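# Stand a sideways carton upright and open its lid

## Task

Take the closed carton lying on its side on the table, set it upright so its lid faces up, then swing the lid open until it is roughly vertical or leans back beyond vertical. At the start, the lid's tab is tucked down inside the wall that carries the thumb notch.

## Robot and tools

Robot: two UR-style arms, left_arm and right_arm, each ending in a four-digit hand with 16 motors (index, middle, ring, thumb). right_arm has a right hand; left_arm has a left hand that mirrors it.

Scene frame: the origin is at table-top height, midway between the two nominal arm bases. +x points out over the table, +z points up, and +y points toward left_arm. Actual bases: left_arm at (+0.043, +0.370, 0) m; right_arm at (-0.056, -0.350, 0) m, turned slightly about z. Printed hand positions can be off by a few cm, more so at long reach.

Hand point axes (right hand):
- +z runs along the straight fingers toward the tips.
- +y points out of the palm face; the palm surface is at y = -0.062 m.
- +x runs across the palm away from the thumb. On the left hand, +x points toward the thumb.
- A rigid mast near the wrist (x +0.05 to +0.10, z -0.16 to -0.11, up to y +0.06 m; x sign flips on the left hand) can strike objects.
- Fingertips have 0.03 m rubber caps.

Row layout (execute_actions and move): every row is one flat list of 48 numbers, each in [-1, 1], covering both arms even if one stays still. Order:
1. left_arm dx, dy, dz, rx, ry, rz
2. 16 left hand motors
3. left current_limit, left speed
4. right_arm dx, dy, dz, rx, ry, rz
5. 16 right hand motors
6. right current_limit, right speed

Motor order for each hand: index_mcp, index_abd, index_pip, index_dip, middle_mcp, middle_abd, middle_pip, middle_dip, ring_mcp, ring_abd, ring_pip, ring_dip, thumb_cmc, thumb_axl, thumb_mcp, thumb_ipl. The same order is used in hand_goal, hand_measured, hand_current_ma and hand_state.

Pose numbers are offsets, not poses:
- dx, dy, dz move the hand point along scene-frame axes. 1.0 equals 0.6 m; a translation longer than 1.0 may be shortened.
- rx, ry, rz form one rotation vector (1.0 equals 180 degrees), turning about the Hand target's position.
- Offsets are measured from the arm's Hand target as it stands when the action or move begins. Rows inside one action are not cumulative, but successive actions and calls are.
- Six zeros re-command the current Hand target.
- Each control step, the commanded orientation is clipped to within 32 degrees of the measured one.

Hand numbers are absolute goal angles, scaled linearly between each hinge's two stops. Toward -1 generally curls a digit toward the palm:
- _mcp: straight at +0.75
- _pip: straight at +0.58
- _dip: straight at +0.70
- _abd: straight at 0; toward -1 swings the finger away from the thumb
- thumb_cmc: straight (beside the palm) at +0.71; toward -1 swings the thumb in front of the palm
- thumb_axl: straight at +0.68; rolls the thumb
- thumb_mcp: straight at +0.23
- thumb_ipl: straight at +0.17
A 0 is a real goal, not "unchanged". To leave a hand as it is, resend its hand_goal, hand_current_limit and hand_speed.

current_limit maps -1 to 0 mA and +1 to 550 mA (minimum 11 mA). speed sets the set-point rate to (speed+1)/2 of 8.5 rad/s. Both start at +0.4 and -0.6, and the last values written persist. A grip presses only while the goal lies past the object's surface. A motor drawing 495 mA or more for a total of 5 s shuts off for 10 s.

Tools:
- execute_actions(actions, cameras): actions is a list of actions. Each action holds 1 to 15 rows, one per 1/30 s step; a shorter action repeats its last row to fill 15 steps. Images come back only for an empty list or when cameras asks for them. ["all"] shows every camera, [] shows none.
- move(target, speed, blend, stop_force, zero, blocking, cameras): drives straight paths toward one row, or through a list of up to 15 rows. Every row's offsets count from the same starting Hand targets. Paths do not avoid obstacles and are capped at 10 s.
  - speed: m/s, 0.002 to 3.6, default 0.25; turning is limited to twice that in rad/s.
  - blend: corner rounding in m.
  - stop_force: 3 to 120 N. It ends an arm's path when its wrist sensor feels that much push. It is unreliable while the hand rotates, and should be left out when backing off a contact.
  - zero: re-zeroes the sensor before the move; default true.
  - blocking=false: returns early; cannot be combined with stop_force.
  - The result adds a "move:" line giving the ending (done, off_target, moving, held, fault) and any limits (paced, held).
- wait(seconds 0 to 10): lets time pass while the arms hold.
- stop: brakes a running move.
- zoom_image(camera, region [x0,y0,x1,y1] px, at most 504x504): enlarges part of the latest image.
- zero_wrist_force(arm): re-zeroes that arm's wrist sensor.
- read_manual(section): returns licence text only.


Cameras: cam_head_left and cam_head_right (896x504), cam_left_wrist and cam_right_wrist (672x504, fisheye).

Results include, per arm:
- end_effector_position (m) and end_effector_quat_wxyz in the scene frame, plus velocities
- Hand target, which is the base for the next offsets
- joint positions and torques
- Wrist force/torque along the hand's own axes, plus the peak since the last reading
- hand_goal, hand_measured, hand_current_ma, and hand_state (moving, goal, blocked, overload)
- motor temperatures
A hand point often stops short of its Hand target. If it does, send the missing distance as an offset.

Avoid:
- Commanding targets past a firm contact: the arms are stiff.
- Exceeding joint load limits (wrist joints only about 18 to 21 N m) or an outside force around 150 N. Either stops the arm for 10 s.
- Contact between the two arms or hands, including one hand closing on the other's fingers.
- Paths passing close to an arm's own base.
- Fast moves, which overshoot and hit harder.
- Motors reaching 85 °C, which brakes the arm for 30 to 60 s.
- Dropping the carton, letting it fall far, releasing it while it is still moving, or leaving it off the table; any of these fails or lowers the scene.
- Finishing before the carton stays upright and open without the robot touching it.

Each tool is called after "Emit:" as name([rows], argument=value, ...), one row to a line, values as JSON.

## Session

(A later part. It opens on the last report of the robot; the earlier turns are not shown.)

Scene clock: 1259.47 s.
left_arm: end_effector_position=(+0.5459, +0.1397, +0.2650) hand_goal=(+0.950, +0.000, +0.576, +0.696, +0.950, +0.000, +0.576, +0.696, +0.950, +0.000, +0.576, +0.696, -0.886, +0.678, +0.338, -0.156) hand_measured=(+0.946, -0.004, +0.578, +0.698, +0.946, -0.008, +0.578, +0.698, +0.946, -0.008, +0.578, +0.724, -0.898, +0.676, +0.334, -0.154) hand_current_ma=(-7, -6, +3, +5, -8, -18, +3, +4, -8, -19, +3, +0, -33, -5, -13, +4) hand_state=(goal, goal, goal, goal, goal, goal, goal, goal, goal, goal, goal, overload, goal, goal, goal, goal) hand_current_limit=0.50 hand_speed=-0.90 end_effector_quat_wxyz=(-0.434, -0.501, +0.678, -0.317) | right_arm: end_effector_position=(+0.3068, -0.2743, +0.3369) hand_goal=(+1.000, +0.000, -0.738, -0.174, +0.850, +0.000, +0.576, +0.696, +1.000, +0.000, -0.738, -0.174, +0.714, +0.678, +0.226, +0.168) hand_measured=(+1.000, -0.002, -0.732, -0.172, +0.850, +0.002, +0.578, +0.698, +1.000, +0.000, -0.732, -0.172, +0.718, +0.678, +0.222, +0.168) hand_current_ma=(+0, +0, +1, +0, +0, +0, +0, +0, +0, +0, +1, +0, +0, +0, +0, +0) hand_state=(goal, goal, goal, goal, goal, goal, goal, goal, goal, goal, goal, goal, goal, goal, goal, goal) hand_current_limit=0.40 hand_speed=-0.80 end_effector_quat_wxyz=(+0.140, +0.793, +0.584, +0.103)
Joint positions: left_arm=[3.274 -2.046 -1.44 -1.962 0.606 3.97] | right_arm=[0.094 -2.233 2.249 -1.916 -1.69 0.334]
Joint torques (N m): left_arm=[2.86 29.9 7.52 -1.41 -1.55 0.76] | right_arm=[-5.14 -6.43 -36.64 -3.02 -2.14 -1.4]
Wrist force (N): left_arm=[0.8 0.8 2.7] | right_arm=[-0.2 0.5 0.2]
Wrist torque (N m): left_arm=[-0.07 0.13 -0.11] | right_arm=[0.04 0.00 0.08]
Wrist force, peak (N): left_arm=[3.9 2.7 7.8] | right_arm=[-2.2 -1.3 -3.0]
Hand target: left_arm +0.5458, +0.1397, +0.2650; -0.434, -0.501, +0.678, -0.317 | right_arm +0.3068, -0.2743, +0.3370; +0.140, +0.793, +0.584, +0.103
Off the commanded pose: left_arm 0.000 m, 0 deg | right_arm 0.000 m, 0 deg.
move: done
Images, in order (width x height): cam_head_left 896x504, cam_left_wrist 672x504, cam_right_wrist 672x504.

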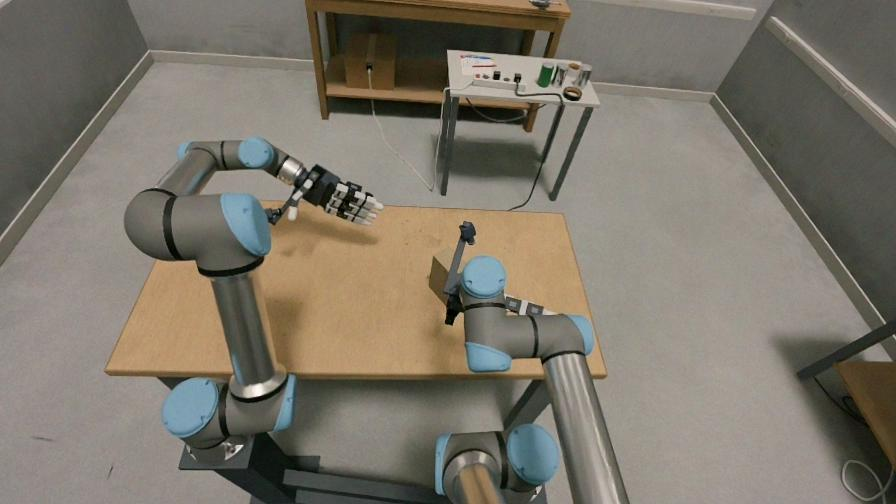

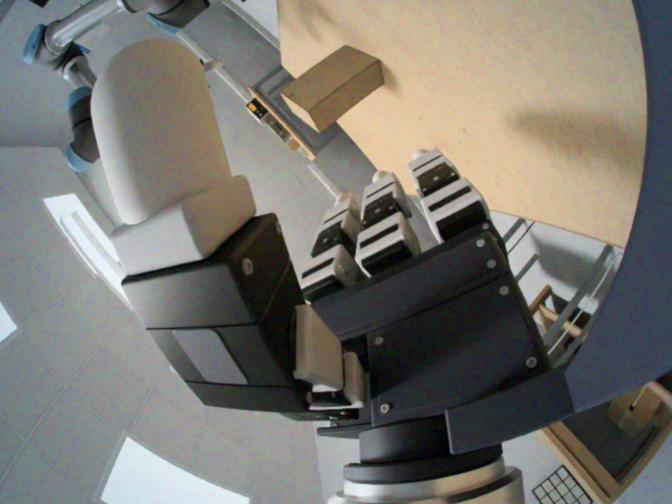

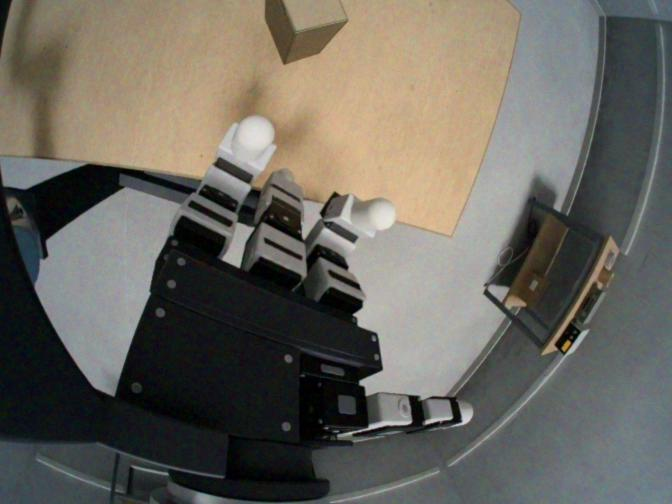

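Emit:
move([
  [0, 0, 0, 0, 0, 0, 0.95, 0, 0.576, 0.696, 0.95, 0, 0.576, 0.696, 0.95, 0, 0.576, 0.696, -0.886, 0.678, 0.337, -0.156, 0.5, -0.9, 0.02, -0.05, 0.06, -0.2099, -0.2054, 0.2588, 1, 0, 0.576, 0.696, 1, 0, 0.576, 0.696, 1, 0, 0.576, 0.696, -0.886, 0.678, 0.337, -0.156, 0.5, -0.7],
  [0, 0, 0, 0, 0, 0, 0.95, 0, 0.576, 0.696, 0.95, 0, 0.576, 0.696, 0.95, 0, 0.576, 0.696, -0.886, 0.678, 0.337, -0.156, 0.5, -0.9, 0.03, -0.04, 0.06, -0.4198, -0.4109, 0.5175, 1, 0, 0.576, 0.696, 1, 0, 0.576, 0.696, 1, 0, 0.576, 0.696, -0.886, 0.678, 0.337, -0.156, 0.5, -0.7],
  [0, 0, 0, 0, 0, 0, 0.95, 0, 0.576, 0.696, 0.95, 0, 0.576, 0.696, 0.95, 0, 0.576, 0.696, -0.886, 0.678, 0.337, -0.156, 0.5, -0.9, 0.275, 0.18, 0.02, -0.4198, -0.4109, 0.5175, 1, 0, 0.576, 0.696, 1, 0, 0.576, 0.696, 1, 0, 0.576, 0.696, -0.886, 0.678, 0.337, -0.156, 0.5, -0.7],
], speed=0.5, blend=[0.03, 0.03, 0], cameras=["cam_head_left", "cam_right_wrist", "cam_left_wrist"])

Emit:
zoom_image(camera="cam_head_left", region=[370, 200, 530, 360])

Scene clock: 1345.47 s.
left_arm: end_effector_position=(+0.5458, +0.1397, +0.2650) hand_goal=(+0.950, +0.000, +0.576, +0.696, +0.950, +0.000, +0.576, +0.696, +0.950, +0.000, +0.576, +0.696, -0.886, +0.678, +0.338, -0.156) hand_measured=(+0.946, -0.004, +0.578, +0.698, +0.946, -0.008, +0.578, +0.698, +0.946, -0.008, +0.578, +0.724, -0.898, +0.676, +0.334, -0.154) hand_current_ma=(-7, -6, +3, +5, -8, -18, +3, +4, -8, -19, +3, +0, -33, -5, -13, +4) hand_state=(goal, goal, goal, goal, goal, goal, goal, goal, goal, goal, goal, overload, goal, goal, goal, goal) hand_current_limit=0.50 hand_speed=-0.90 end_effector_quat_wxyz=(-0.434, -0.501, +0.678, -0.317) | right_arm: end_effector_position=(+0.3228, -0.3027, +0.3740) hand_goal=(+1.000, +0.000, +0.576, +0.696, +1.000, +0.000, +0.576, +0.696, +1.000, +0.000, +0.576, +0.696, -0.886, +0.678, +0.338, -0.156) hand_measured=(+1.000, -0.002, +0.578, +0.694, +1.000, -0.002, +0.578, +0.698, +1.000, -0.002, +0.576, +0.694, -0.896, +0.678, +0.334, -0.156) hand_current_ma=(+0, +0, +0, +0, +0, +0, +0, +0, +0, +0, +0, +0, -1, +0, +0, +0) hand_state=(goal, goal, goal, goal, goal, goal, goal, goal, goal, goal, goal, goal, goal, goal, goal, goal) hand_current_limit=0.50 hand_speed=-0.70 end_effector_quat_wxyz=(+0.572, +0.288, +0.750, +0.161)
Joint positions: left_arm=[3.274 -2.046 -1.441 -1.963 0.606 3.97] | right_arm=[-1.236 -3.021 2.805 -2.242 -0.481 -1.554]
Joint torques (N m): left_arm=[3.07 25.31 5.69 -1.51 -0.28 0.82] | right_arm=[-4.43 35.06 -37.85 -4.05 -1.14 1.44]
Wrist force (N): left_arm=[0.8 0.6 2.7] | right_arm=[-1.6 1.9 1.4]
Wrist torque (N m): left_arm=[-0.10 0.14 -0.10] | right_arm=[0.26 0.04 -0.06]
Wrist force, peak (N): left_arm=[0.8 0.9 3.3] | right_arm=[-0.6 10.0 1.1]
Hand target: left_arm +0.5458, +0.1397, +0.2650; -0.434, -0.501, +0.678, -0.317 | right_arm +0.3228, -0.3028, +0.3740; +0.572, +0.289, +0.750, +0.161 (not the last commanded pose)
Off the commanded pose: left_arm 0.000 m, 0 deg | right_arm 0.204 m, 61 deg.
move: held (right_arm; a check stopped the path); path passed 1 of 3 targets; limits=held
pose unreachable (right arm): on one or more control steps of this call, first in action 0 (counted from 0), this arm could not follow its commanded pose, so it was not sent that pose on those steps. It may still have moved: this result reports where it is.
cause: moving toward the commanded pose would bring two parts of the arm too close to each other (joints 3 (elbow) and 4 (wrist 1) lie between them).
Images, in order (width x height): cam_head_left 896x504, cam_left_wrist 672x504, cam_right_wrist 672x504.

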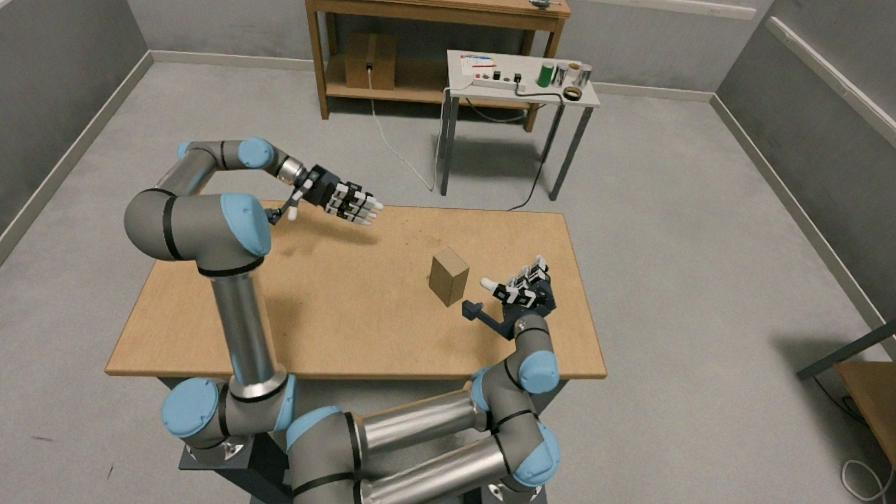

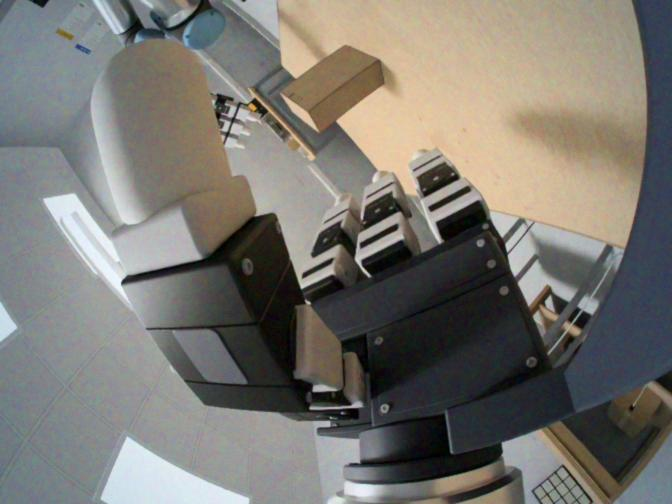

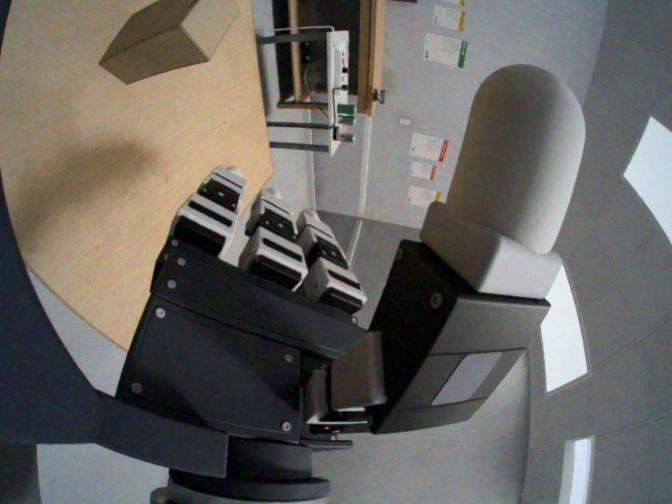

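Scaled by 3.150 from the camera's 896x504 image, which has a finer 1280x720 frame.

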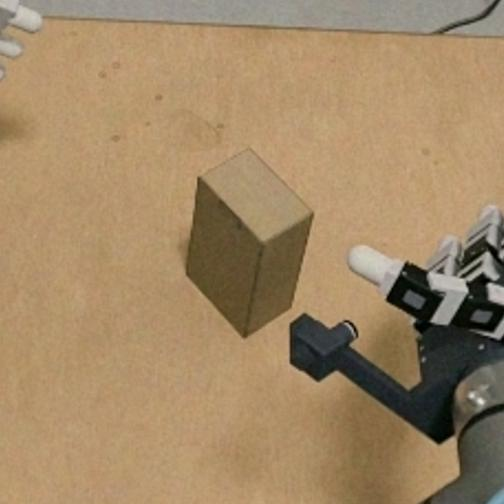

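Emit:
move([
  [0, 0, 0, 0, 0, 0, 0.95, 0, 0.576, 0.696, 0.95, 0, 0.576, 0.696, 0.95, 0, 0.576, 0.696, -0.886, 0.678, 0.337, -0.156, 0.5, -0.9, 0.15, -0.02, 0.06, 0, 0, 0, 1, 0, 0.576, 0.696, 1, 0, 0.576, 0.696, 1, 0, 0.576, 0.696, -0.886, 0.678, 0.337, -0.156, 0.5, -0.7],
  [0, 0, 0, 0, 0, 0, 0.95, 0, 0.576, 0.696, 0.95, 0, 0.576, 0.696, 0.95, 0, 0.576, 0.696, -0.886, 0.678, 0.337, -0.156, 0.5, -0.9, 0.22, 0.1, 0.04, -0.087, -0.074, 0.13, 1, 0, 0.576, 0.696, 1, 0, 0.576, 0.696, 1, 0, 0.576, 0.696, -0.886, 0.678, 0.337, -0.156, 0.5, -0.7],
  [0, 0, 0, 0, 0, 0, 0.95, 0, 0.576, 0.696, 0.95, 0, 0.576, 0.696, 0.95, 0, 0.576, 0.696, -0.886, 0.678, 0.337, -0.156, 0.5, -0.9, 0.247, 0.227, -0.073, -0.174, -0.148, 0.261, 1, 0, 0.576, 0.696, 1, 0, 0.576, 0.696, 1, 0, 0.576, 0.696, -0.886, 0.678, 0.337, -0.156, 0.5, -0.7],
], speed=0.4, blend=[0.03, 0.03, 0], cameras=["cam_head_left", "cam_right_wrist", "cam_left_wrist"])

Scene clock: 1383.53 s.
left_arm: end_effector_position=(+0.5458, +0.1397, +0.2650) hand_goal=(+0.950, +0.000, +0.576, +0.696, +0.950, +0.000, +0.576, +0.696, +0.950, +0.000, +0.576, +0.696, -0.886, +0.678, +0.338, -0.156) hand_measured=(+0.946, -0.004, +0.578, +0.698, +0.946, -0.008, +0.578, +0.698, +0.946, -0.008, +0.578, +0.724, -0.898, +0.676, +0.334, -0.154) hand_current_ma=(-7, -6, +3, +5, -8, -18, +3, +4, -8, -19, +3, +0, -33, -5, -13, +4) hand_state=(goal, goal, goal, goal, goal, goal, goal, goal, goal, goal, goal, overload, goal, goal, goal, goal) hand_current_limit=0.50 hand_speed=-0.90 end_effector_quat_wxyz=(-0.434, -0.501, +0.678, -0.317) | right_arm: end_effector_position=(+0.4710, -0.1666, +0.3302) hand_goal=(+1.000, +0.000, +0.576, +0.696, +1.000, +0.000, +0.576, +0.696, +1.000, +0.000, +0.576, +0.696, -0.886, +0.678, +0.338, -0.156) hand_measured=(+1.000, -0.004, +0.578, +0.694, +1.000, -0.004, +0.578, +0.698, +1.000, -0.004, +0.578, +0.694, -0.896, +0.678, +0.336, -0.156) hand_current_ma=(+0, +0, +0, +0, +0, +0, +0, +0, +0, +0, +0, +0, -2, +0, +0, +0) hand_state=(goal, goal, goal, goal, goal, goal, goal, goal, goal, goal, goal, goal, goal, goal, goal, goal) hand_current_limit=0.50 hand_speed=-0.70 end_effector_quat_wxyz=(+0.667, -0.230, +0.670, +0.230)
Joint positions: left_arm=[3.274 -2.046 -1.441 -1.963 0.606 3.97] | right_arm=[-0.361 -1.136 2.183 -4.182 -0.505 -1.575]
Joint torques (N m): left_arm=[2.8 24.96 8.96 -1.45 -0.29 0.79] | right_arm=[1.15 -43.56 -10.05 -2.58 0.02 -0.83]
Wrist force (N): left_arm=[0.7 0.7 2.9] | right_arm=[-1.5 1.1 1.7]
Wrist torque (N m): left_arm=[-0.09 0.15 -0.12] | right_arm=[0.18 0.04 0.12]
Wrist force, peak (N): left_arm=[1.1 0.9 3.2] | right_arm=[3.1 2.8 7.0]
Hand target: left_arm +0.5458, +0.1397, +0.2650; -0.434, -0.501, +0.678, -0.317 | right_arm +0.4710, -0.1666, +0.3302; +0.668, -0.230, +0.670, +0.230
Off the commanded pose: left_arm 0.000 m, 0 deg | right_arm 0.000 m, 0 deg.
move: done; limits=paced
Images, in order (width x height): cam_head_left 896x504, cam_left_wrist 672x504, cam_right_wrist 672x504.

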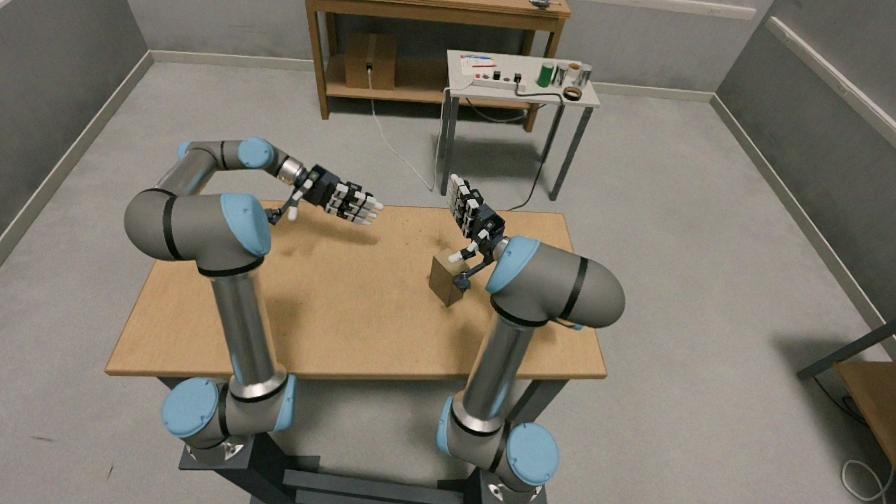

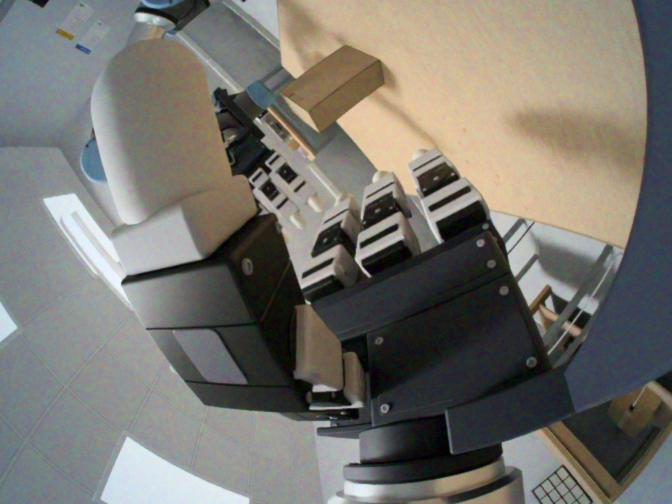

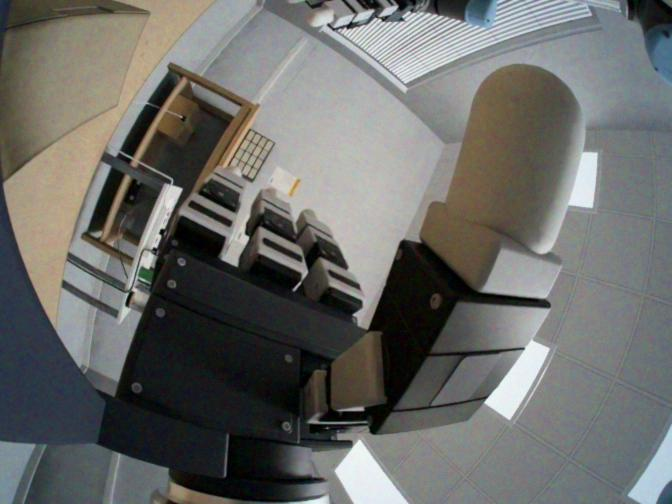

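Emit:
move([
  [0, 0, 0, 0, 0, 0, 0.95, 0, 0.576, 0.696, 0.95, 0, 0.576, 0.696, 0.95, 0, 0.576, 0.696, -0.886, 0.678, 0.337, -0.156, 0.5, -0.9, 0.0113, -0.0145, 0, 0, 0, 0, 1, 0, 0.576, 0.696, 1, 0, 0.576, 0.696, 1, 0, 0.576, 0.696, -0.886, 0.678, 0.337, -0.156, 0.5, -0.85],
  [0, 0, 0, 0, 0, 0, 0.95, 0, 0.576, 0.696, 0.95, 0, 0.576, 0.696, 0.95, 0, 0.576, 0.696, -0.886, 0.678, 0.337, -0.156, 0.5, -0.9, 0.0113, -0.0145, -0.35, 0, 0, 0, 1, 0, 0.576, 0.696, 1, 0, 0.576, 0.696, 1, 0, 0.576, 0.696, -0.886, 0.678, 0.337, -0.156, 0.5, -0.85],
  [0, 0, 0, 0, 0, 0, 0.95, 0, 0.576, 0.696, 0.95, 0, 0.576, 0.696, 0.95, 0, 0.576, 0.696, -0.886, 0.678, 0.337, -0.156, 0.5, -0.9, 0.0113, -0.0145, -0.35, 0, 0, 0, 0.754, 0, 0.576, 0.696, 0.754, 0, 0.576, 0.696, 0.754, 0, 0.576, 0.696, -0.886, 0.678, 0.337, -0.156, 0.5, -0.85],
], speed=0.2, blend=[0.005, 0, 0], cameras=["cam_head_left", "cam_right_wrist", "cam_left_wrist"])

Emit:
zoom_image(camera="cam_head_left", region=[370, 190, 530, 350])

Scene clock: 1409.67 s.
left_arm: end_effector_position=(+0.5458, +0.1397, +0.2650) hand_goal=(+0.950, +0.000, +0.576, +0.696, +0.950, +0.000, +0.576, +0.696, +0.950, +0.000, +0.576, +0.696, -0.886, +0.678, +0.338, -0.156) hand_measured=(+0.946, -0.004, +0.578, +0.698, +0.946, -0.008, +0.578, +0.698, +0.946, -0.008, +0.578, +0.724, -0.898, +0.676, +0.334, -0.154) hand_current_ma=(-7, -6, +3, +5, -8, -18, +3, +4, -8, -19, +3, +0, -33, -5, -13, +4) hand_state=(goal, goal, goal, goal, goal, goal, goal, goal, goal, goal, goal, overload, goal, goal, goal, goal) hand_current_limit=0.50 hand_speed=-0.90 end_effector_quat_wxyz=(-0.434, -0.501, +0.678, -0.317) | right_arm: end_effector_position=(+0.4772, -0.1751, +0.1794) hand_goal=(+1.000, +0.000, +0.576, +0.696, +1.000, +0.000, +0.576, +0.696, +1.000, +0.000, +0.576, +0.696, -0.886, +0.678, +0.338, -0.156) hand_measured=(+1.000, -0.006, +0.578, +0.694, +1.000, -0.006, +0.578, +0.698, +1.000, -0.006, +0.578, +0.694, -0.898, +0.678, +0.336, -0.156) hand_current_ma=(+0, +0, +0, +0, +0, +0, +0, +0, +0, +0, +0, +0, -2, +0, +0, +0) hand_state=(goal, goal, goal, goal, goal, goal, goal, goal, goal, goal, goal, goal, goal, goal, goal, goal) hand_current_limit=0.50 hand_speed=-0.85 end_effector_quat_wxyz=(+0.667, -0.231, +0.670, +0.229)
Joint positions: left_arm=[3.274 -2.046 -1.441 -1.963 0.606 3.97] | right_arm=[-0.375 -0.727 2.133 -4.538 -0.491 -1.58]
Joint torques (N m): left_arm=[2.57 24.57 11.89 -1.49 -0.33 0.88] | right_arm=[-0.87 -39.53 -3.86 -1.1 0.08 -0.02]
Wrist force (N): left_arm=[0.9 0.7 3.0] | right_arm=[-1.4 0.9 1.9]
Wrist torque (N m): left_arm=[-0.10 0.13 -0.10] | right_arm=[0.17 -0.01 0.13]
Wrist force, peak (N): left_arm=[1.2 1.1 3.1] | right_arm=[6.7 0.7 3.0]
Hand target: left_arm +0.5458, +0.1397, +0.2650; -0.434, -0.501, +0.678, -0.317 | right_arm +0.4772, -0.1751, +0.1794; +0.667, -0.231, +0.670, +0.229 (not the last commanded pose)
Off the commanded pose: left_arm 0.000 m, 0 deg | right_arm 0.059 m, 0 deg.
FORCE FAULT: contact force on the right arm reached its limit, and that arm stopped. The contact can be on any part of that arm, not only on its tool. That arm's remaining commands of this call were not run. That arm is still stopped at the end of this call. That arm stays stopped for about 10 more seconds. Until then a move that you send moves the other arm only, and its call returns only when the move has ended. Once the stop has ended, the next robot result says so. If the stop ends while you think or write, that arm runs what you send next, counted from a new Hand target: where the arm stands when the stop ends. While its stop runs, that arm, its gripper or tool too, takes no new command. Until it ends, the stop uses up actions while you think or wait. An arm that is not stopped still takes commands.
move: fault (right_arm); path passed 1 of 3 targets; target 3's new numbers were not sent
Images, in order (width x height): cam_head_left 896x504, cam_left_wrist 672x504, cam_right_wrist 672x504.

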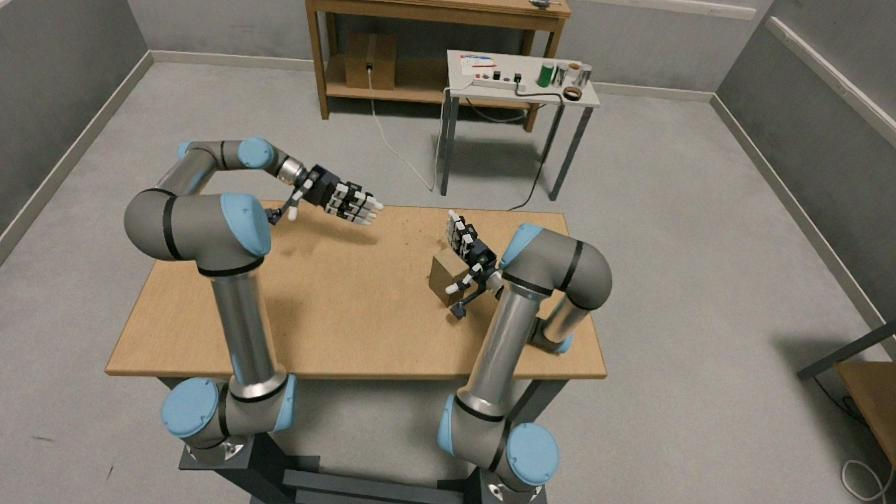

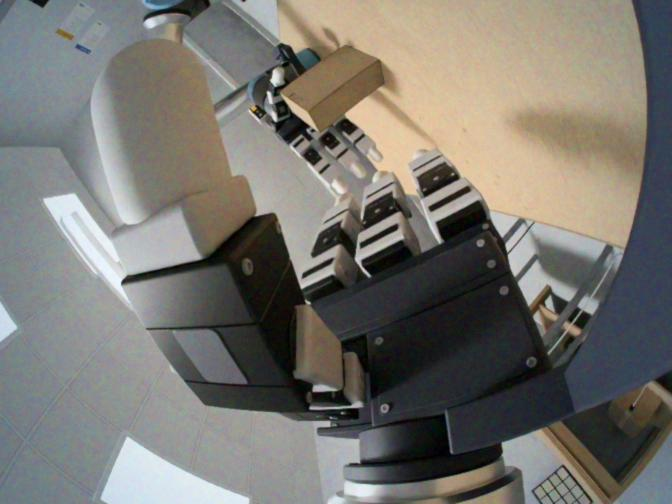

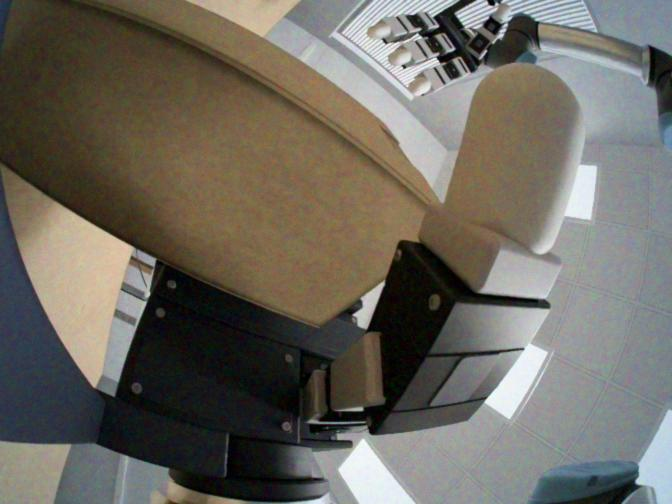

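Scaled by 3.150 from the camera's 896x504 image, which has a finer 1280x720 frame.

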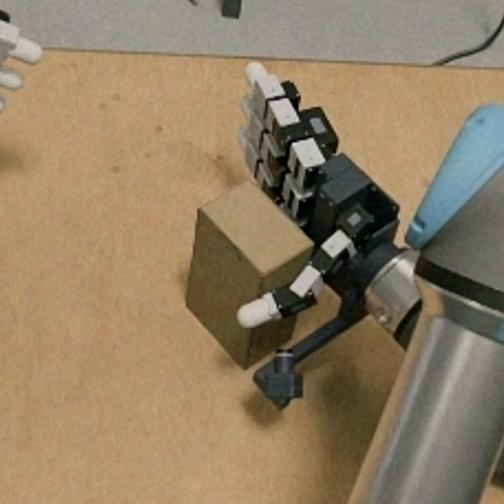

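Emit:
move([
  [0, 0, 0, 0, 0, 0, 0.95, 0, 0.576, 0.696, 0.95, 0, 0.576, 0.696, 0.95, 0, 0.576, 0.696, -0.886, 0.678, 0.337, -0.156, 0.5, -0.9, 0, 0, 0.35, 0, 0, 0, 1, 0, 0.576, 0.696, 1, 0, 0.576, 0.696, 1, 0, 0.576, 0.696, -0.886, 0.678, 0.337, -0.156, 0.5, -0.85],
], speed=0.2, cameras=["cam_head_left"])

Emit:
zoom_image(camera="cam_head_left", region=[370, 190, 530, 350])

Scene clock: 1483.53 s.
left_arm: end_effector_position=(+0.5458, +0.1397, +0.2650) hand_goal=(+0.950, +0.000, +0.576, +0.696, +0.950, +0.000, +0.576, +0.696, +0.950, +0.000, +0.576, +0.696, -0.886, +0.678, +0.338, -0.156) hand_measured=(+0.946, -0.004, +0.578, +0.698, +0.946, -0.008, +0.578, +0.698, +0.946, -0.008, +0.578, +0.724, -0.898, +0.676, +0.334, -0.154) hand_current_ma=(-7, -6, +3, +5, -8, -18, +3, +4, -8, -19, +3, +0, -33, -5, -13, +4) hand_state=(goal, goal, goal, goal, goal, goal, goal, goal, goal, goal, goal, overload, goal, goal, goal, goal) hand_current_limit=0.50 hand_speed=-0.90 end_effector_quat_wxyz=(-0.434, -0.501, +0.678, -0.317) | right_arm: end_effector_position=(+0.4771, -0.1751, +0.3894) hand_goal=(+1.000, +0.000, +0.576, +0.696, +1.000, +0.000, +0.576, +0.696, +1.000, +0.000, +0.576, +0.696, -0.886, +0.678, +0.338, -0.156) hand_measured=(+1.000, -0.006, +0.578, +0.694, +1.000, -0.006, +0.578, +0.698, +1.000, -0.008, +0.578, +0.694, -0.898, +0.678, +0.336, -0.156) hand_current_ma=(+0, +0, +0, +0, +0, +0, +0, +0, +0, -1, +0, +0, -2, +0, +0, +0) hand_state=(goal, goal, goal, goal, goal, goal, goal, goal, goal, goal, goal, goal, goal, goal, goal, goal) hand_current_limit=0.50 hand_speed=-0.85 end_effector_quat_wxyz=(+0.667, -0.231, +0.670, +0.229)
Joint positions: left_arm=[3.274 -2.046 -1.441 -1.963 0.606 3.97] | right_arm=[-0.375 -1.263 2.132 -4.001 -0.49 -1.58]
Joint torques (N m): left_arm=[3.22 25.25 19.85 -1.44 -0.35 0.72] | right_arm=[3.59 -25.13 -3.49 0.05 -0.05 1.27]
Wrist force (N): left_arm=[0.6 0.6 2.5] | right_arm=[-1.6 1.2 2.0]
Wrist torque (N m): left_arm=[-0.08 0.16 -0.13] | right_arm=[0.19 0.01 -0.06]
Wrist force, peak (N): left_arm=[1.0 0.8 3.2] | right_arm=[-3.2 1.2 1.8]
Hand target: left_arm +0.5458, +0.1397, +0.2650; -0.434, -0.501, +0.678, -0.317 | right_arm +0.4772, -0.1751, +0.3894; +0.667, -0.231, +0.670, +0.229
Off the commanded pose: left_arm 0.000 m, 0 deg | right_arm 0.000 m, 0 deg.
FORCE FAULT, CONTINUED: the right arm's stop, for the force fault that an earlier result reported, is over. The rest of the stop counts as 19 of the actions that you can send in this scene. The stop ended before this call began, so that arm ran this call's commands, counted from a new Hand target: where the arm stood when the stop ended.
move: done
Images, in order (width x height): cam_head_left 896x504.

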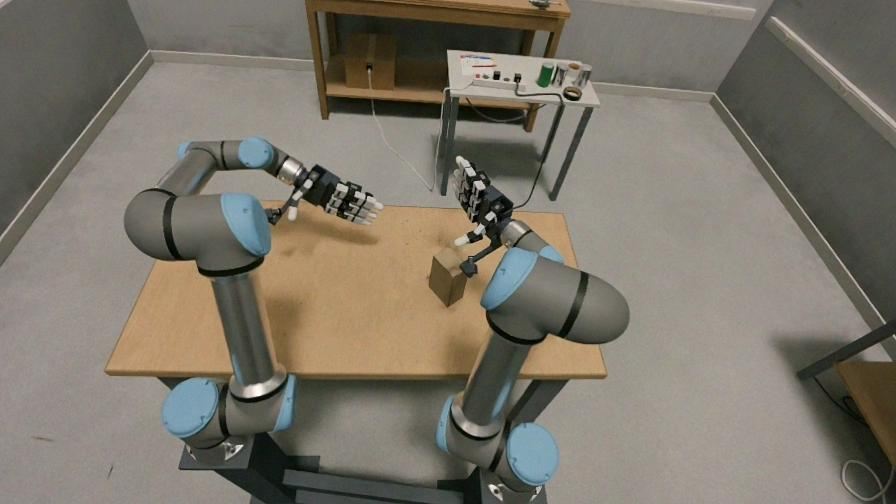

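Scaled by 3.150 from the camera's 896x504 image, which has a finer 1280x720 frame.

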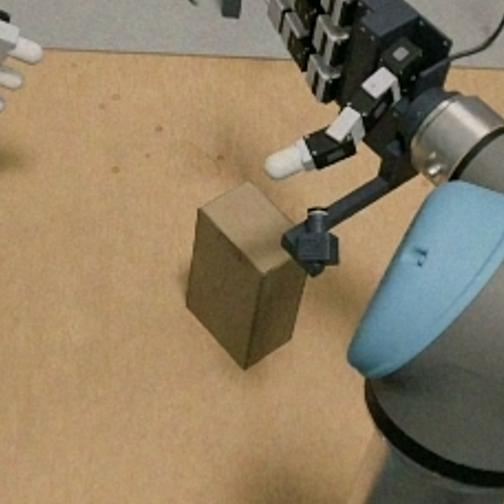

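Emit:
move([
  [-0.143, -0.133, 0.125, 0.033, 0.2285, 0.2908, 0.754, -0.13, 0.576, 0.696, 1, 0, 0.065, 0.189, 0.754, 0.13, 0.576, 0.696, 0.714, 0.678, 0.226, 0.168, 0.4, -0.7, 0.165, -0.188, -0.049, -0.178, 0.475, 0.1525, 0.754, -0.13, 0.576, 0.696, 0.754, 0, 0.576, 0.696, 0.754, 0.13, 0.576, 0.696, 0.714, 0.678, 0.226, 0.168, 0.4, -0.7],
  [-0.2297, -0.3545, -0.025, 0.0665, 0.457, 0.5816, 0.754, -0.13, 0.576, 0.696, 1, 0, 0.065, 0.189, 0.754, 0.13, 0.576, 0.696, 0.714, 0.678, 0.226, 0.168, 0.4, -0.7, 0.165, -0.188, -0.261, -0.178, 0.475, 0.1525, 0.754, -0.13, 0.576, 0.696, 0.754, 0, 0.576, 0.696, 0.754, 0.13, 0.576, 0.696, 0.714, 0.678, 0.226, 0.168, 0.4, -0.7],
], speed=0.5, blend=[0.03, 0], cameras=["cam_head_left", "cam_left_wrist", "cam_right_wrist"])

Emit:
zoom_image(camera="cam_left_wrist", region=[200, 0, 440, 220])

Emit:
zoom_image(camera="cam_right_wrist", region=[200, 0, 440, 220])

Scene clock: 1507.67 s.
left_arm: end_effector_position=(+0.4081, -0.0730, +0.2500) hand_goal=(+0.754, -0.130, +0.576, +0.696, +1.000, +0.000, +0.066, +0.190, +0.754, +0.130, +0.576, +0.696, +0.714, +0.678, +0.226, +0.168) hand_measured=(+0.758, -0.132, +0.578, +0.698, +1.000, -0.002, +0.070, +0.194, +0.758, +0.128, +0.578, +0.724, +0.718, +0.676, +0.224, +0.166) hand_current_ma=(+8, -2, +3, +5, +0, -4, +10, +7, +9, -5, +3, +0, +9, -5, -5, -9) hand_state=(goal, goal, goal, goal, goal, goal, goal, goal, goal, goal, goal, overload, goal, goal, goal, goal) hand_current_limit=0.40 hand_speed=-0.70 end_effector_quat_wxyz=(+0.285, +0.900, +0.314, +0.098) | right_arm: end_effector_position=(+0.5762, -0.2879, +0.2326) hand_goal=(+0.754, -0.130, +0.576, +0.696, +0.754, +0.000, +0.576, +0.696, +0.754, +0.130, +0.576, +0.696, +0.714, +0.678, +0.226, +0.168) hand_measured=(+0.758, -0.132, +0.578, +0.694, +0.758, -0.002, +0.578, +0.698, +0.756, +0.126, +0.578, +0.694, +0.718, +0.678, +0.224, +0.166) hand_current_ma=(+0, +0, +0, +0, +0, +0, +0, +0, +0, +0, +0, +0, +0, +0, +0, +0) hand_state=(goal, goal, goal, goal, goal, goal, goal, goal, goal, goal, goal, goal, goal, goal, goal, goal) hand_current_limit=0.40 hand_speed=-0.70 end_effector_quat_wxyz=(-0.101, -0.312, +0.901, +0.283)
Joint positions: left_arm=[2.576 -1.488 -2.351 -0.289 1.378 0.276] | right_arm=[-0.284 -0.9 1.087 -1.224 -1.257 -2.649]
Joint torques (N m): left_arm=[-5.45 29.15 3.21 4.79 0.59 -0.77] | right_arm=[-4.02 -66 -36.2 -0.7 2.74 1.15]
Wrist force (N): left_arm=[0.2 1.2 0.2] | right_arm=[-0.3 1.0 0.5]
Wrist torque (N m): left_arm=[0.00 -0.01 0.07] | right_arm=[0.12 0.01 -0.04]
Wrist force, peak (N): left_arm=[1.7 1.4 4.1] | right_arm=[-1.3 3.6 3.3]
Hand target: left_arm +0.4080, -0.0730, +0.2500; +0.285, +0.900, +0.314, +0.098 | right_arm +0.5762, -0.2879, +0.2328; -0.101, -0.312, +0.901, +0.283
Off the commanded pose: left_arm 0.000 m, 0 deg | right_arm 0.000 m, 0 deg.
move: done
Images, in order (width x height): cam_head_left 896x504, cam_left_wrist 672x504, cam_right_wrist 672x504.

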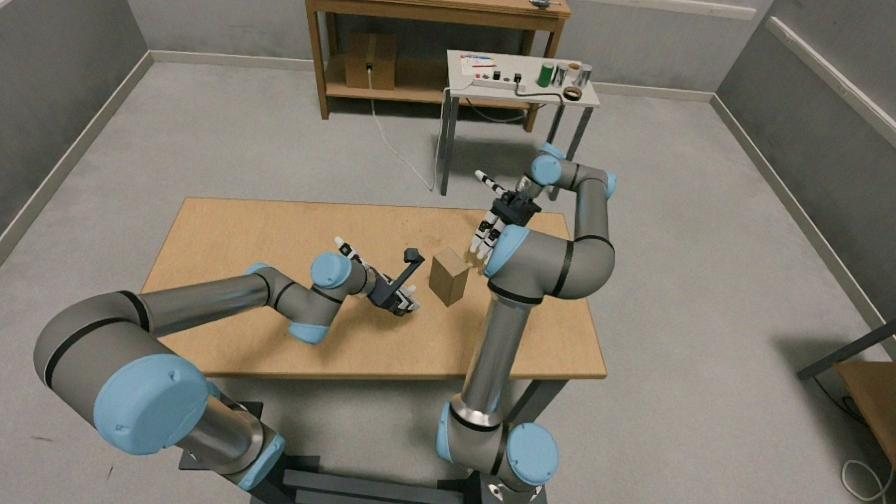

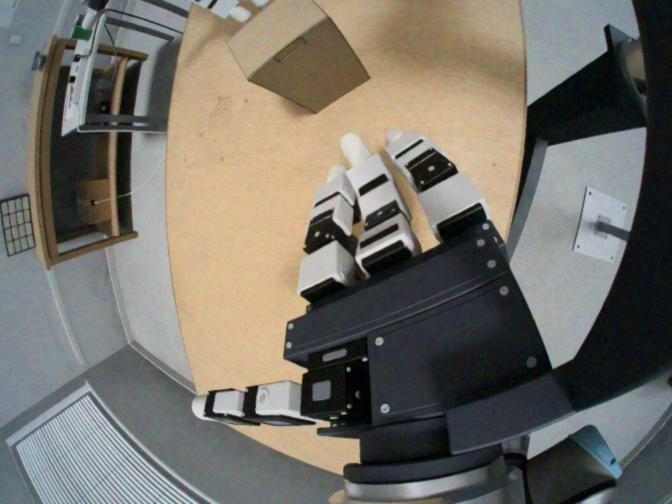

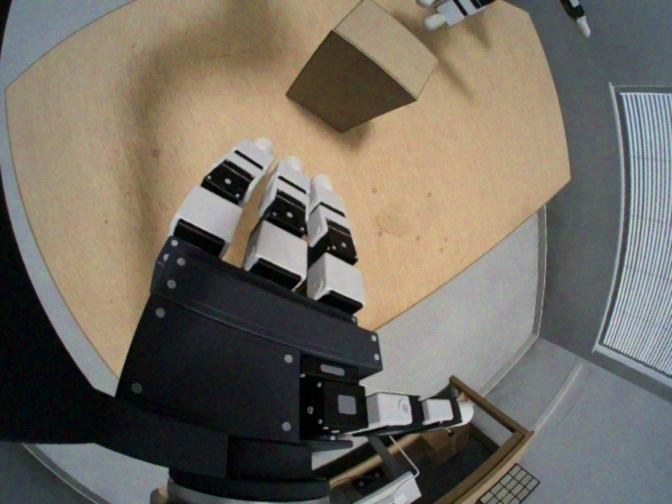

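Scaled by 2.100 from the camera's 672x504 image, which has a finer 960x720 frame.

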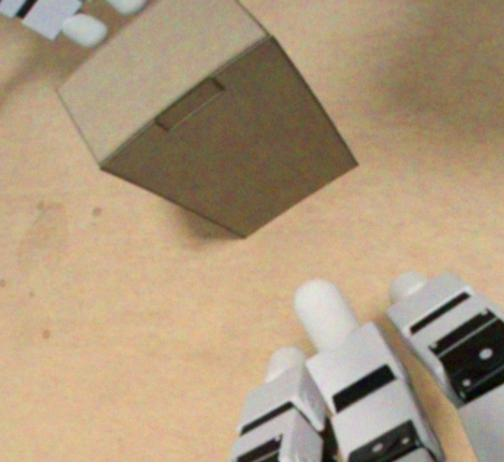

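Scaled by 2.100 from the camera's 672x504 image, which has a finer 960x720 frame.

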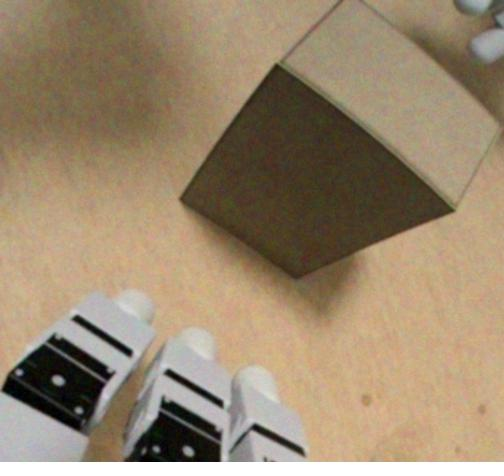

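Emit:
move([
  [0.0747, -0.1067, -0.0233, 0, 0, 0, 0.754, -0.13, 0.576, 0.696, 1, 0, 0.065, 0.189, 0.754, 0.13, 0.576, 0.696, 0.714, 0.678, 0.226, 0.168, 0.3, -0.92, -0.0663, 0.0795, 0.0057, 0, 0, 0, 0.548, -0.13, 0.576, 0.696, 0.548, 0, 0.576, 0.696, 0.548, 0.13, 0.576, 0.696, 0.714, 0.678, 0.226, 0.168, 0.6, -0.9],
  [0.0747, -0.1067, -0.0233, 0, 0, 0, 0.42, -0.13, 0.576, 0.696, 1, 0, 0.065, 0.189, 0.42, 0.13, 0.576, 0.696, 0.714, 0.678, 0.226, 0.168, 0.3, -0.92, -0.0663, 0.0795, 0.0057, 0, 0, 0, 0.548, -0.13, 0.576, 0.696, 0.548, 0, 0.576, 0.696, 0.548, 0.13, 0.576, 0.696, 0.714, 0.678, 0.226, 0.168, 0.6, -0.9],
], speed=0.1, cameras=["cam_head_left", "cam_left_wrist", "cam_right_wrist"])

Emit:
zoom_image(camera="cam_left_wrist", region=[200, 0, 440, 220])

Emit:
zoom_image(camera="cam_right_wrist", region=[200, 0, 440, 220])

Scene clock: 1560.67 s.
left_arm: end_effector_position=(+0.4528, -0.1370, +0.2360) hand_goal=(+0.420, -0.130, +0.576, +0.696, +1.000, +0.000, +0.066, +0.190, +0.420, +0.130, +0.576, +0.696, +0.714, +0.678, +0.226, +0.168) hand_measured=(+0.504, -0.132, +0.598, +0.706, +1.000, -0.002, +0.070, +0.194, +0.452, +0.128, +0.588, +0.924, +0.718, +0.676, +0.224, +0.166) hand_current_ma=(+348, -2, +64, +25, +0, -4, +10, +7, +108, -5, +29, +0, +9, -5, -5, -9) hand_state=(blocked, goal, blocked, goal, goal, goal, goal, goal, blocked, goal, goal, overload, goal, goal, goal, goal) hand_current_limit=0.30 hand_speed=-0.92 end_effector_quat_wxyz=(+0.285, +0.900, +0.314, +0.098) | right_arm: end_effector_position=(+0.5364, -0.2402, +0.2362) hand_goal=(+0.548, -0.130, +0.576, +0.696, +0.548, +0.000, +0.576, +0.696, +0.548, +0.130, +0.576, +0.696, +0.714, +0.678, +0.226, +0.168) hand_measured=(+0.564, -0.132, +0.578, +0.694, +0.562, -0.002, +0.578, +0.698, +0.562, +0.126, +0.578, +0.694, +0.718, +0.678, +0.224, +0.166) hand_current_ma=(+4, +0, +0, +0, +3, +0, +0, +0, +3, +0, +0, +0, +0, +0, +0, +0) hand_state=(goal, goal, goal, goal, goal, goal, goal, goal, goal, goal, goal, goal, goal, goal, goal, goal) hand_current_limit=0.60 hand_speed=-0.90 end_effector_quat_wxyz=(-0.101, -0.312, +0.901, +0.283)
Joint positions: left_arm=[2.506 -1.709 -2.171 -0.237 1.418 0.217] | right_arm=[-0.237 -1.018 1.273 -1.307 -1.233 -2.606]
Joint torques (N m): left_arm=[3.02 40.91 6.92 2.61 -0.87 0.87] | right_arm=[-5.71 -27.78 -28.67 -0.06 -1 -1.41]
Wrist force (N): left_arm=[0.7 -1.3 -0.5] | right_arm=[-0.2 -0.3 -2.1]
Wrist torque (N m): left_arm=[0.24 -0.07 0.14] | right_arm=[0.37 0.01 -0.04]
Wrist force, peak (N): left_arm=[-0.3 -2.3 -1.1] | right_arm=[-0.3 -0.9 -3.3]
Hand target: left_arm +0.4528, -0.1370, +0.2360; +0.285, +0.900, +0.314, +0.098 | right_arm +0.5364, -0.2402, +0.2362; -0.101, -0.312, +0.901, +0.283
Off the commanded pose: left_arm 0.000 m, 0 deg | right_arm 0.000 m, 0 deg.
move: done
Images, in order (width x height): cam_head_left 896x504, cam_left_wrist 672x504, cam_right_wrist 672x504.

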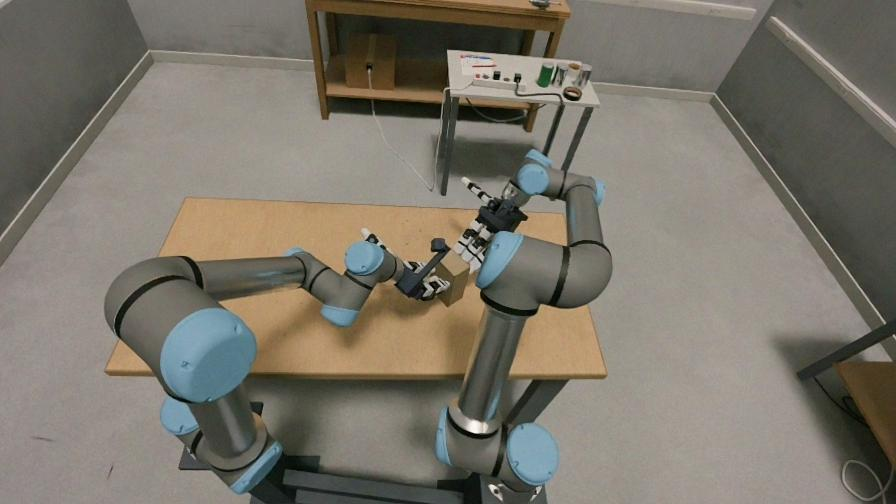

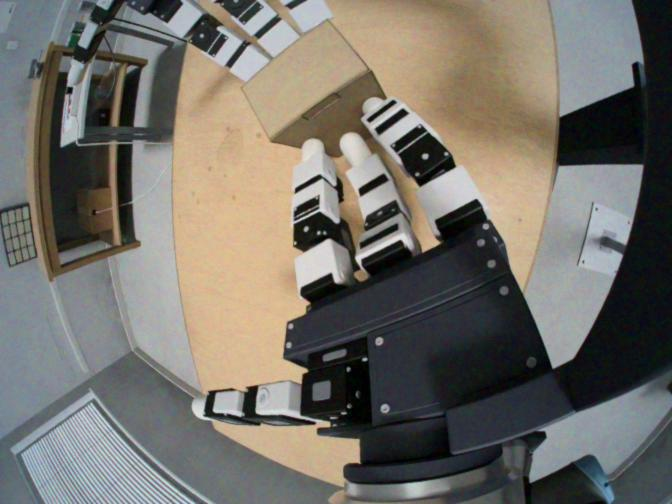

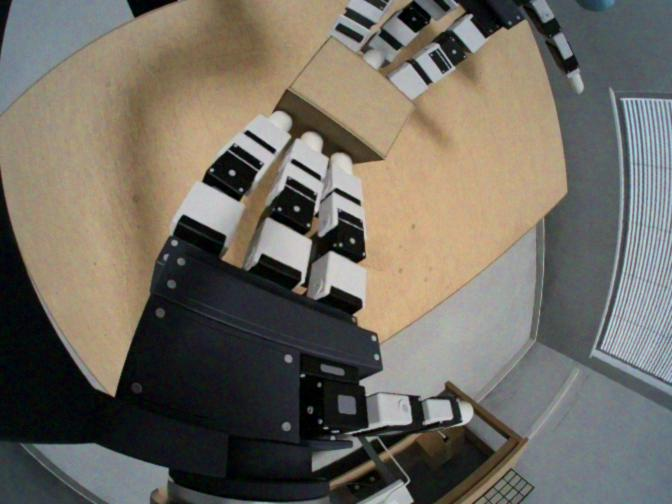

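Scaled by 2.100 from the camera's 672x504 image, which has a finer 960x720 frame.

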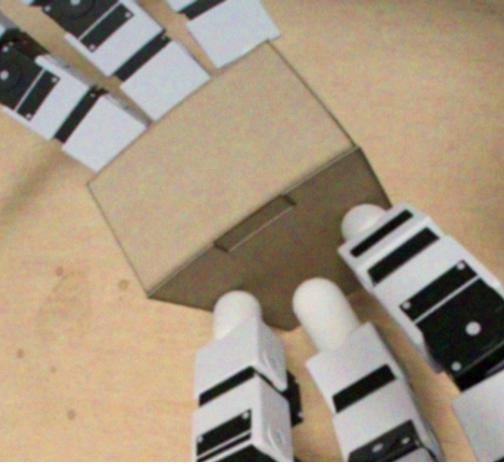

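Scaled by 2.100 from the camera's 672x504 image, which has a finer 960x720 frame.

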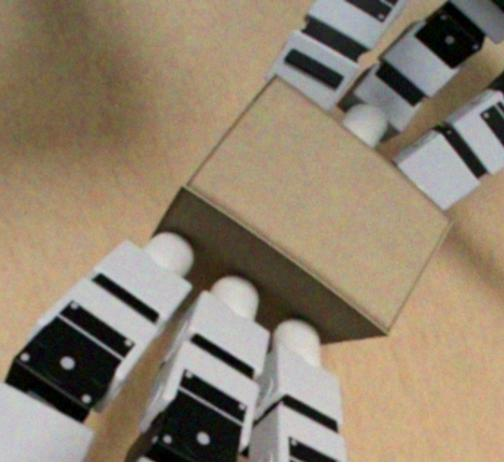

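Emit:
move(target=[0, 0, 0, 0, 0, 0, 0.42, -0.13, 0.576, 0.696, 0.72, 0, 0.065, 0.189, 0.42, 0.13, 0.576, 0.696, 0.714, 0.678, 0.226, 0.168, 0.3, -0.92, 0, 0, 0, 0, 0, 0, 0.5, -0.13, 0.576, 0.696, 0.5, 0, 0.576, 0.696, 0.5, 0.13, 0.576, 0.696, 0.714, 0.678, 0.226, 0.168, 0.6, -0.92], cameras=["cam_left_wrist"])

Emit:
zoom_image(camera="cam_left_wrist", region=[230, 20, 430, 200])

Scene clock: 1594.13 s.
left_arm: end_effector_position=(+0.4528, -0.1370, +0.2360) hand_goal=(+0.420, -0.130, +0.576, +0.696, +0.720, +0.000, +0.066, +0.190, +0.420, +0.130, +0.576, +0.696, +0.714, +0.678, +0.226, +0.168) hand_measured=(+0.496, -0.130, +0.602, +0.708, +0.774, -0.002, +0.076, +0.194, +0.440, +0.128, +0.584, +0.960, +0.718, +0.676, +0.224, +0.166) hand_current_ma=(+313, -1, +83, +34, +210, -4, +29, +7, +66, -4, +23, +0, +9, -5, -5, -9) hand_state=(blocked, goal, blocked, goal, blocked, goal, goal, goal, blocked, goal, goal, overload, goal, goal, goal, goal) hand_current_limit=0.30 hand_speed=-0.92 end_effector_quat_wxyz=(+0.285, +0.900, +0.314, +0.098) | right_arm: end_effector_position=(+0.5364, -0.2402, +0.2362) hand_goal=(+0.500, -0.130, +0.576, +0.696, +0.500, +0.000, +0.576, +0.696, +0.500, +0.130, +0.576, +0.696, +0.714, +0.678, +0.226, +0.168) hand_measured=(+0.550, -0.132, +0.590, +0.700, +0.548, -0.002, +0.592, +0.702, +0.538, +0.126, +0.590, +0.702, +0.718, +0.678, +0.224, +0.166) hand_current_ma=(+40, +0, +3, +0, +39, +0, +4, +1, +23, +0, +3, +0, +0, +0, +0, +0) hand_state=(blocked, goal, goal, goal, blocked, goal, goal, goal, blocked, goal, goal, goal, goal, goal, goal, goal) hand_current_limit=0.60 hand_speed=-0.92 end_effector_quat_wxyz=(-0.101, -0.312, +0.901, +0.283)
Joint positions: left_arm=[2.506 -1.709 -2.171 -0.237 1.418 0.217] | right_arm=[-0.237 -1.018 1.273 -1.307 -1.233 -2.606]
Joint torques (N m): left_arm=[3.07 40.82 25.48 6.28 -0.82 0.81] | right_arm=[-4.32 -27.91 -12.09 0.02 0.65 -1.16]
Wrist force (N): left_arm=[0.0 -2.7 -2.7] | right_arm=[-0.4 -3.6 -1.6]
Wrist torque (N m): left_arm=[0.46 -0.18 0.15] | right_arm=[0.55 -0.10 -0.10]
Wrist force, peak (N): left_arm=[0.5 -3.0 -3.0] | right_arm=[-0.2 -4.1 -1.6]
Hand target: left_arm +0.4528, -0.1370, +0.2360; +0.285, +0.900, +0.314, +0.098 | right_arm +0.5364, -0.2402, +0.2362; -0.101, -0.312, +0.901, +0.283
Off the commanded pose: left_arm 0.000 m, 0 deg | right_arm 0.000 m, 0 deg.
move: done
Images, in order (width x height): cam_left_wrist 672x504.

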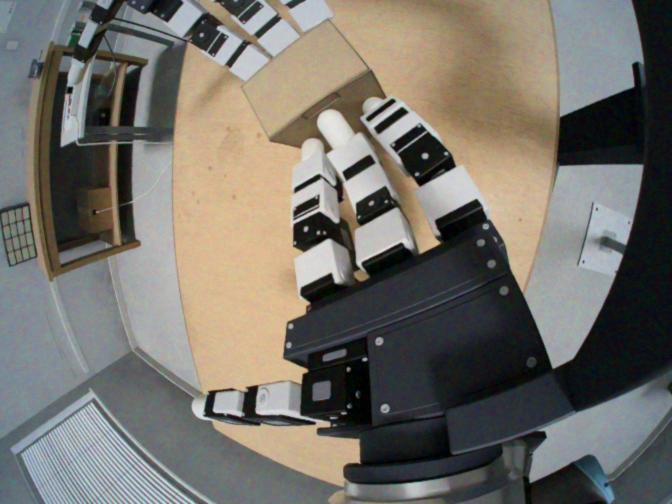

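Scaled by 2.520 from the camera's 672x504 image, which has a finer 960x720 frame.

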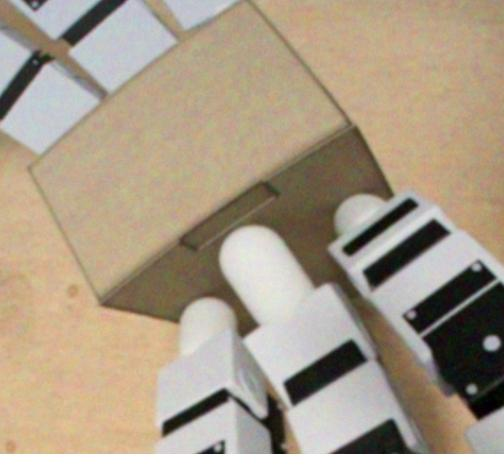

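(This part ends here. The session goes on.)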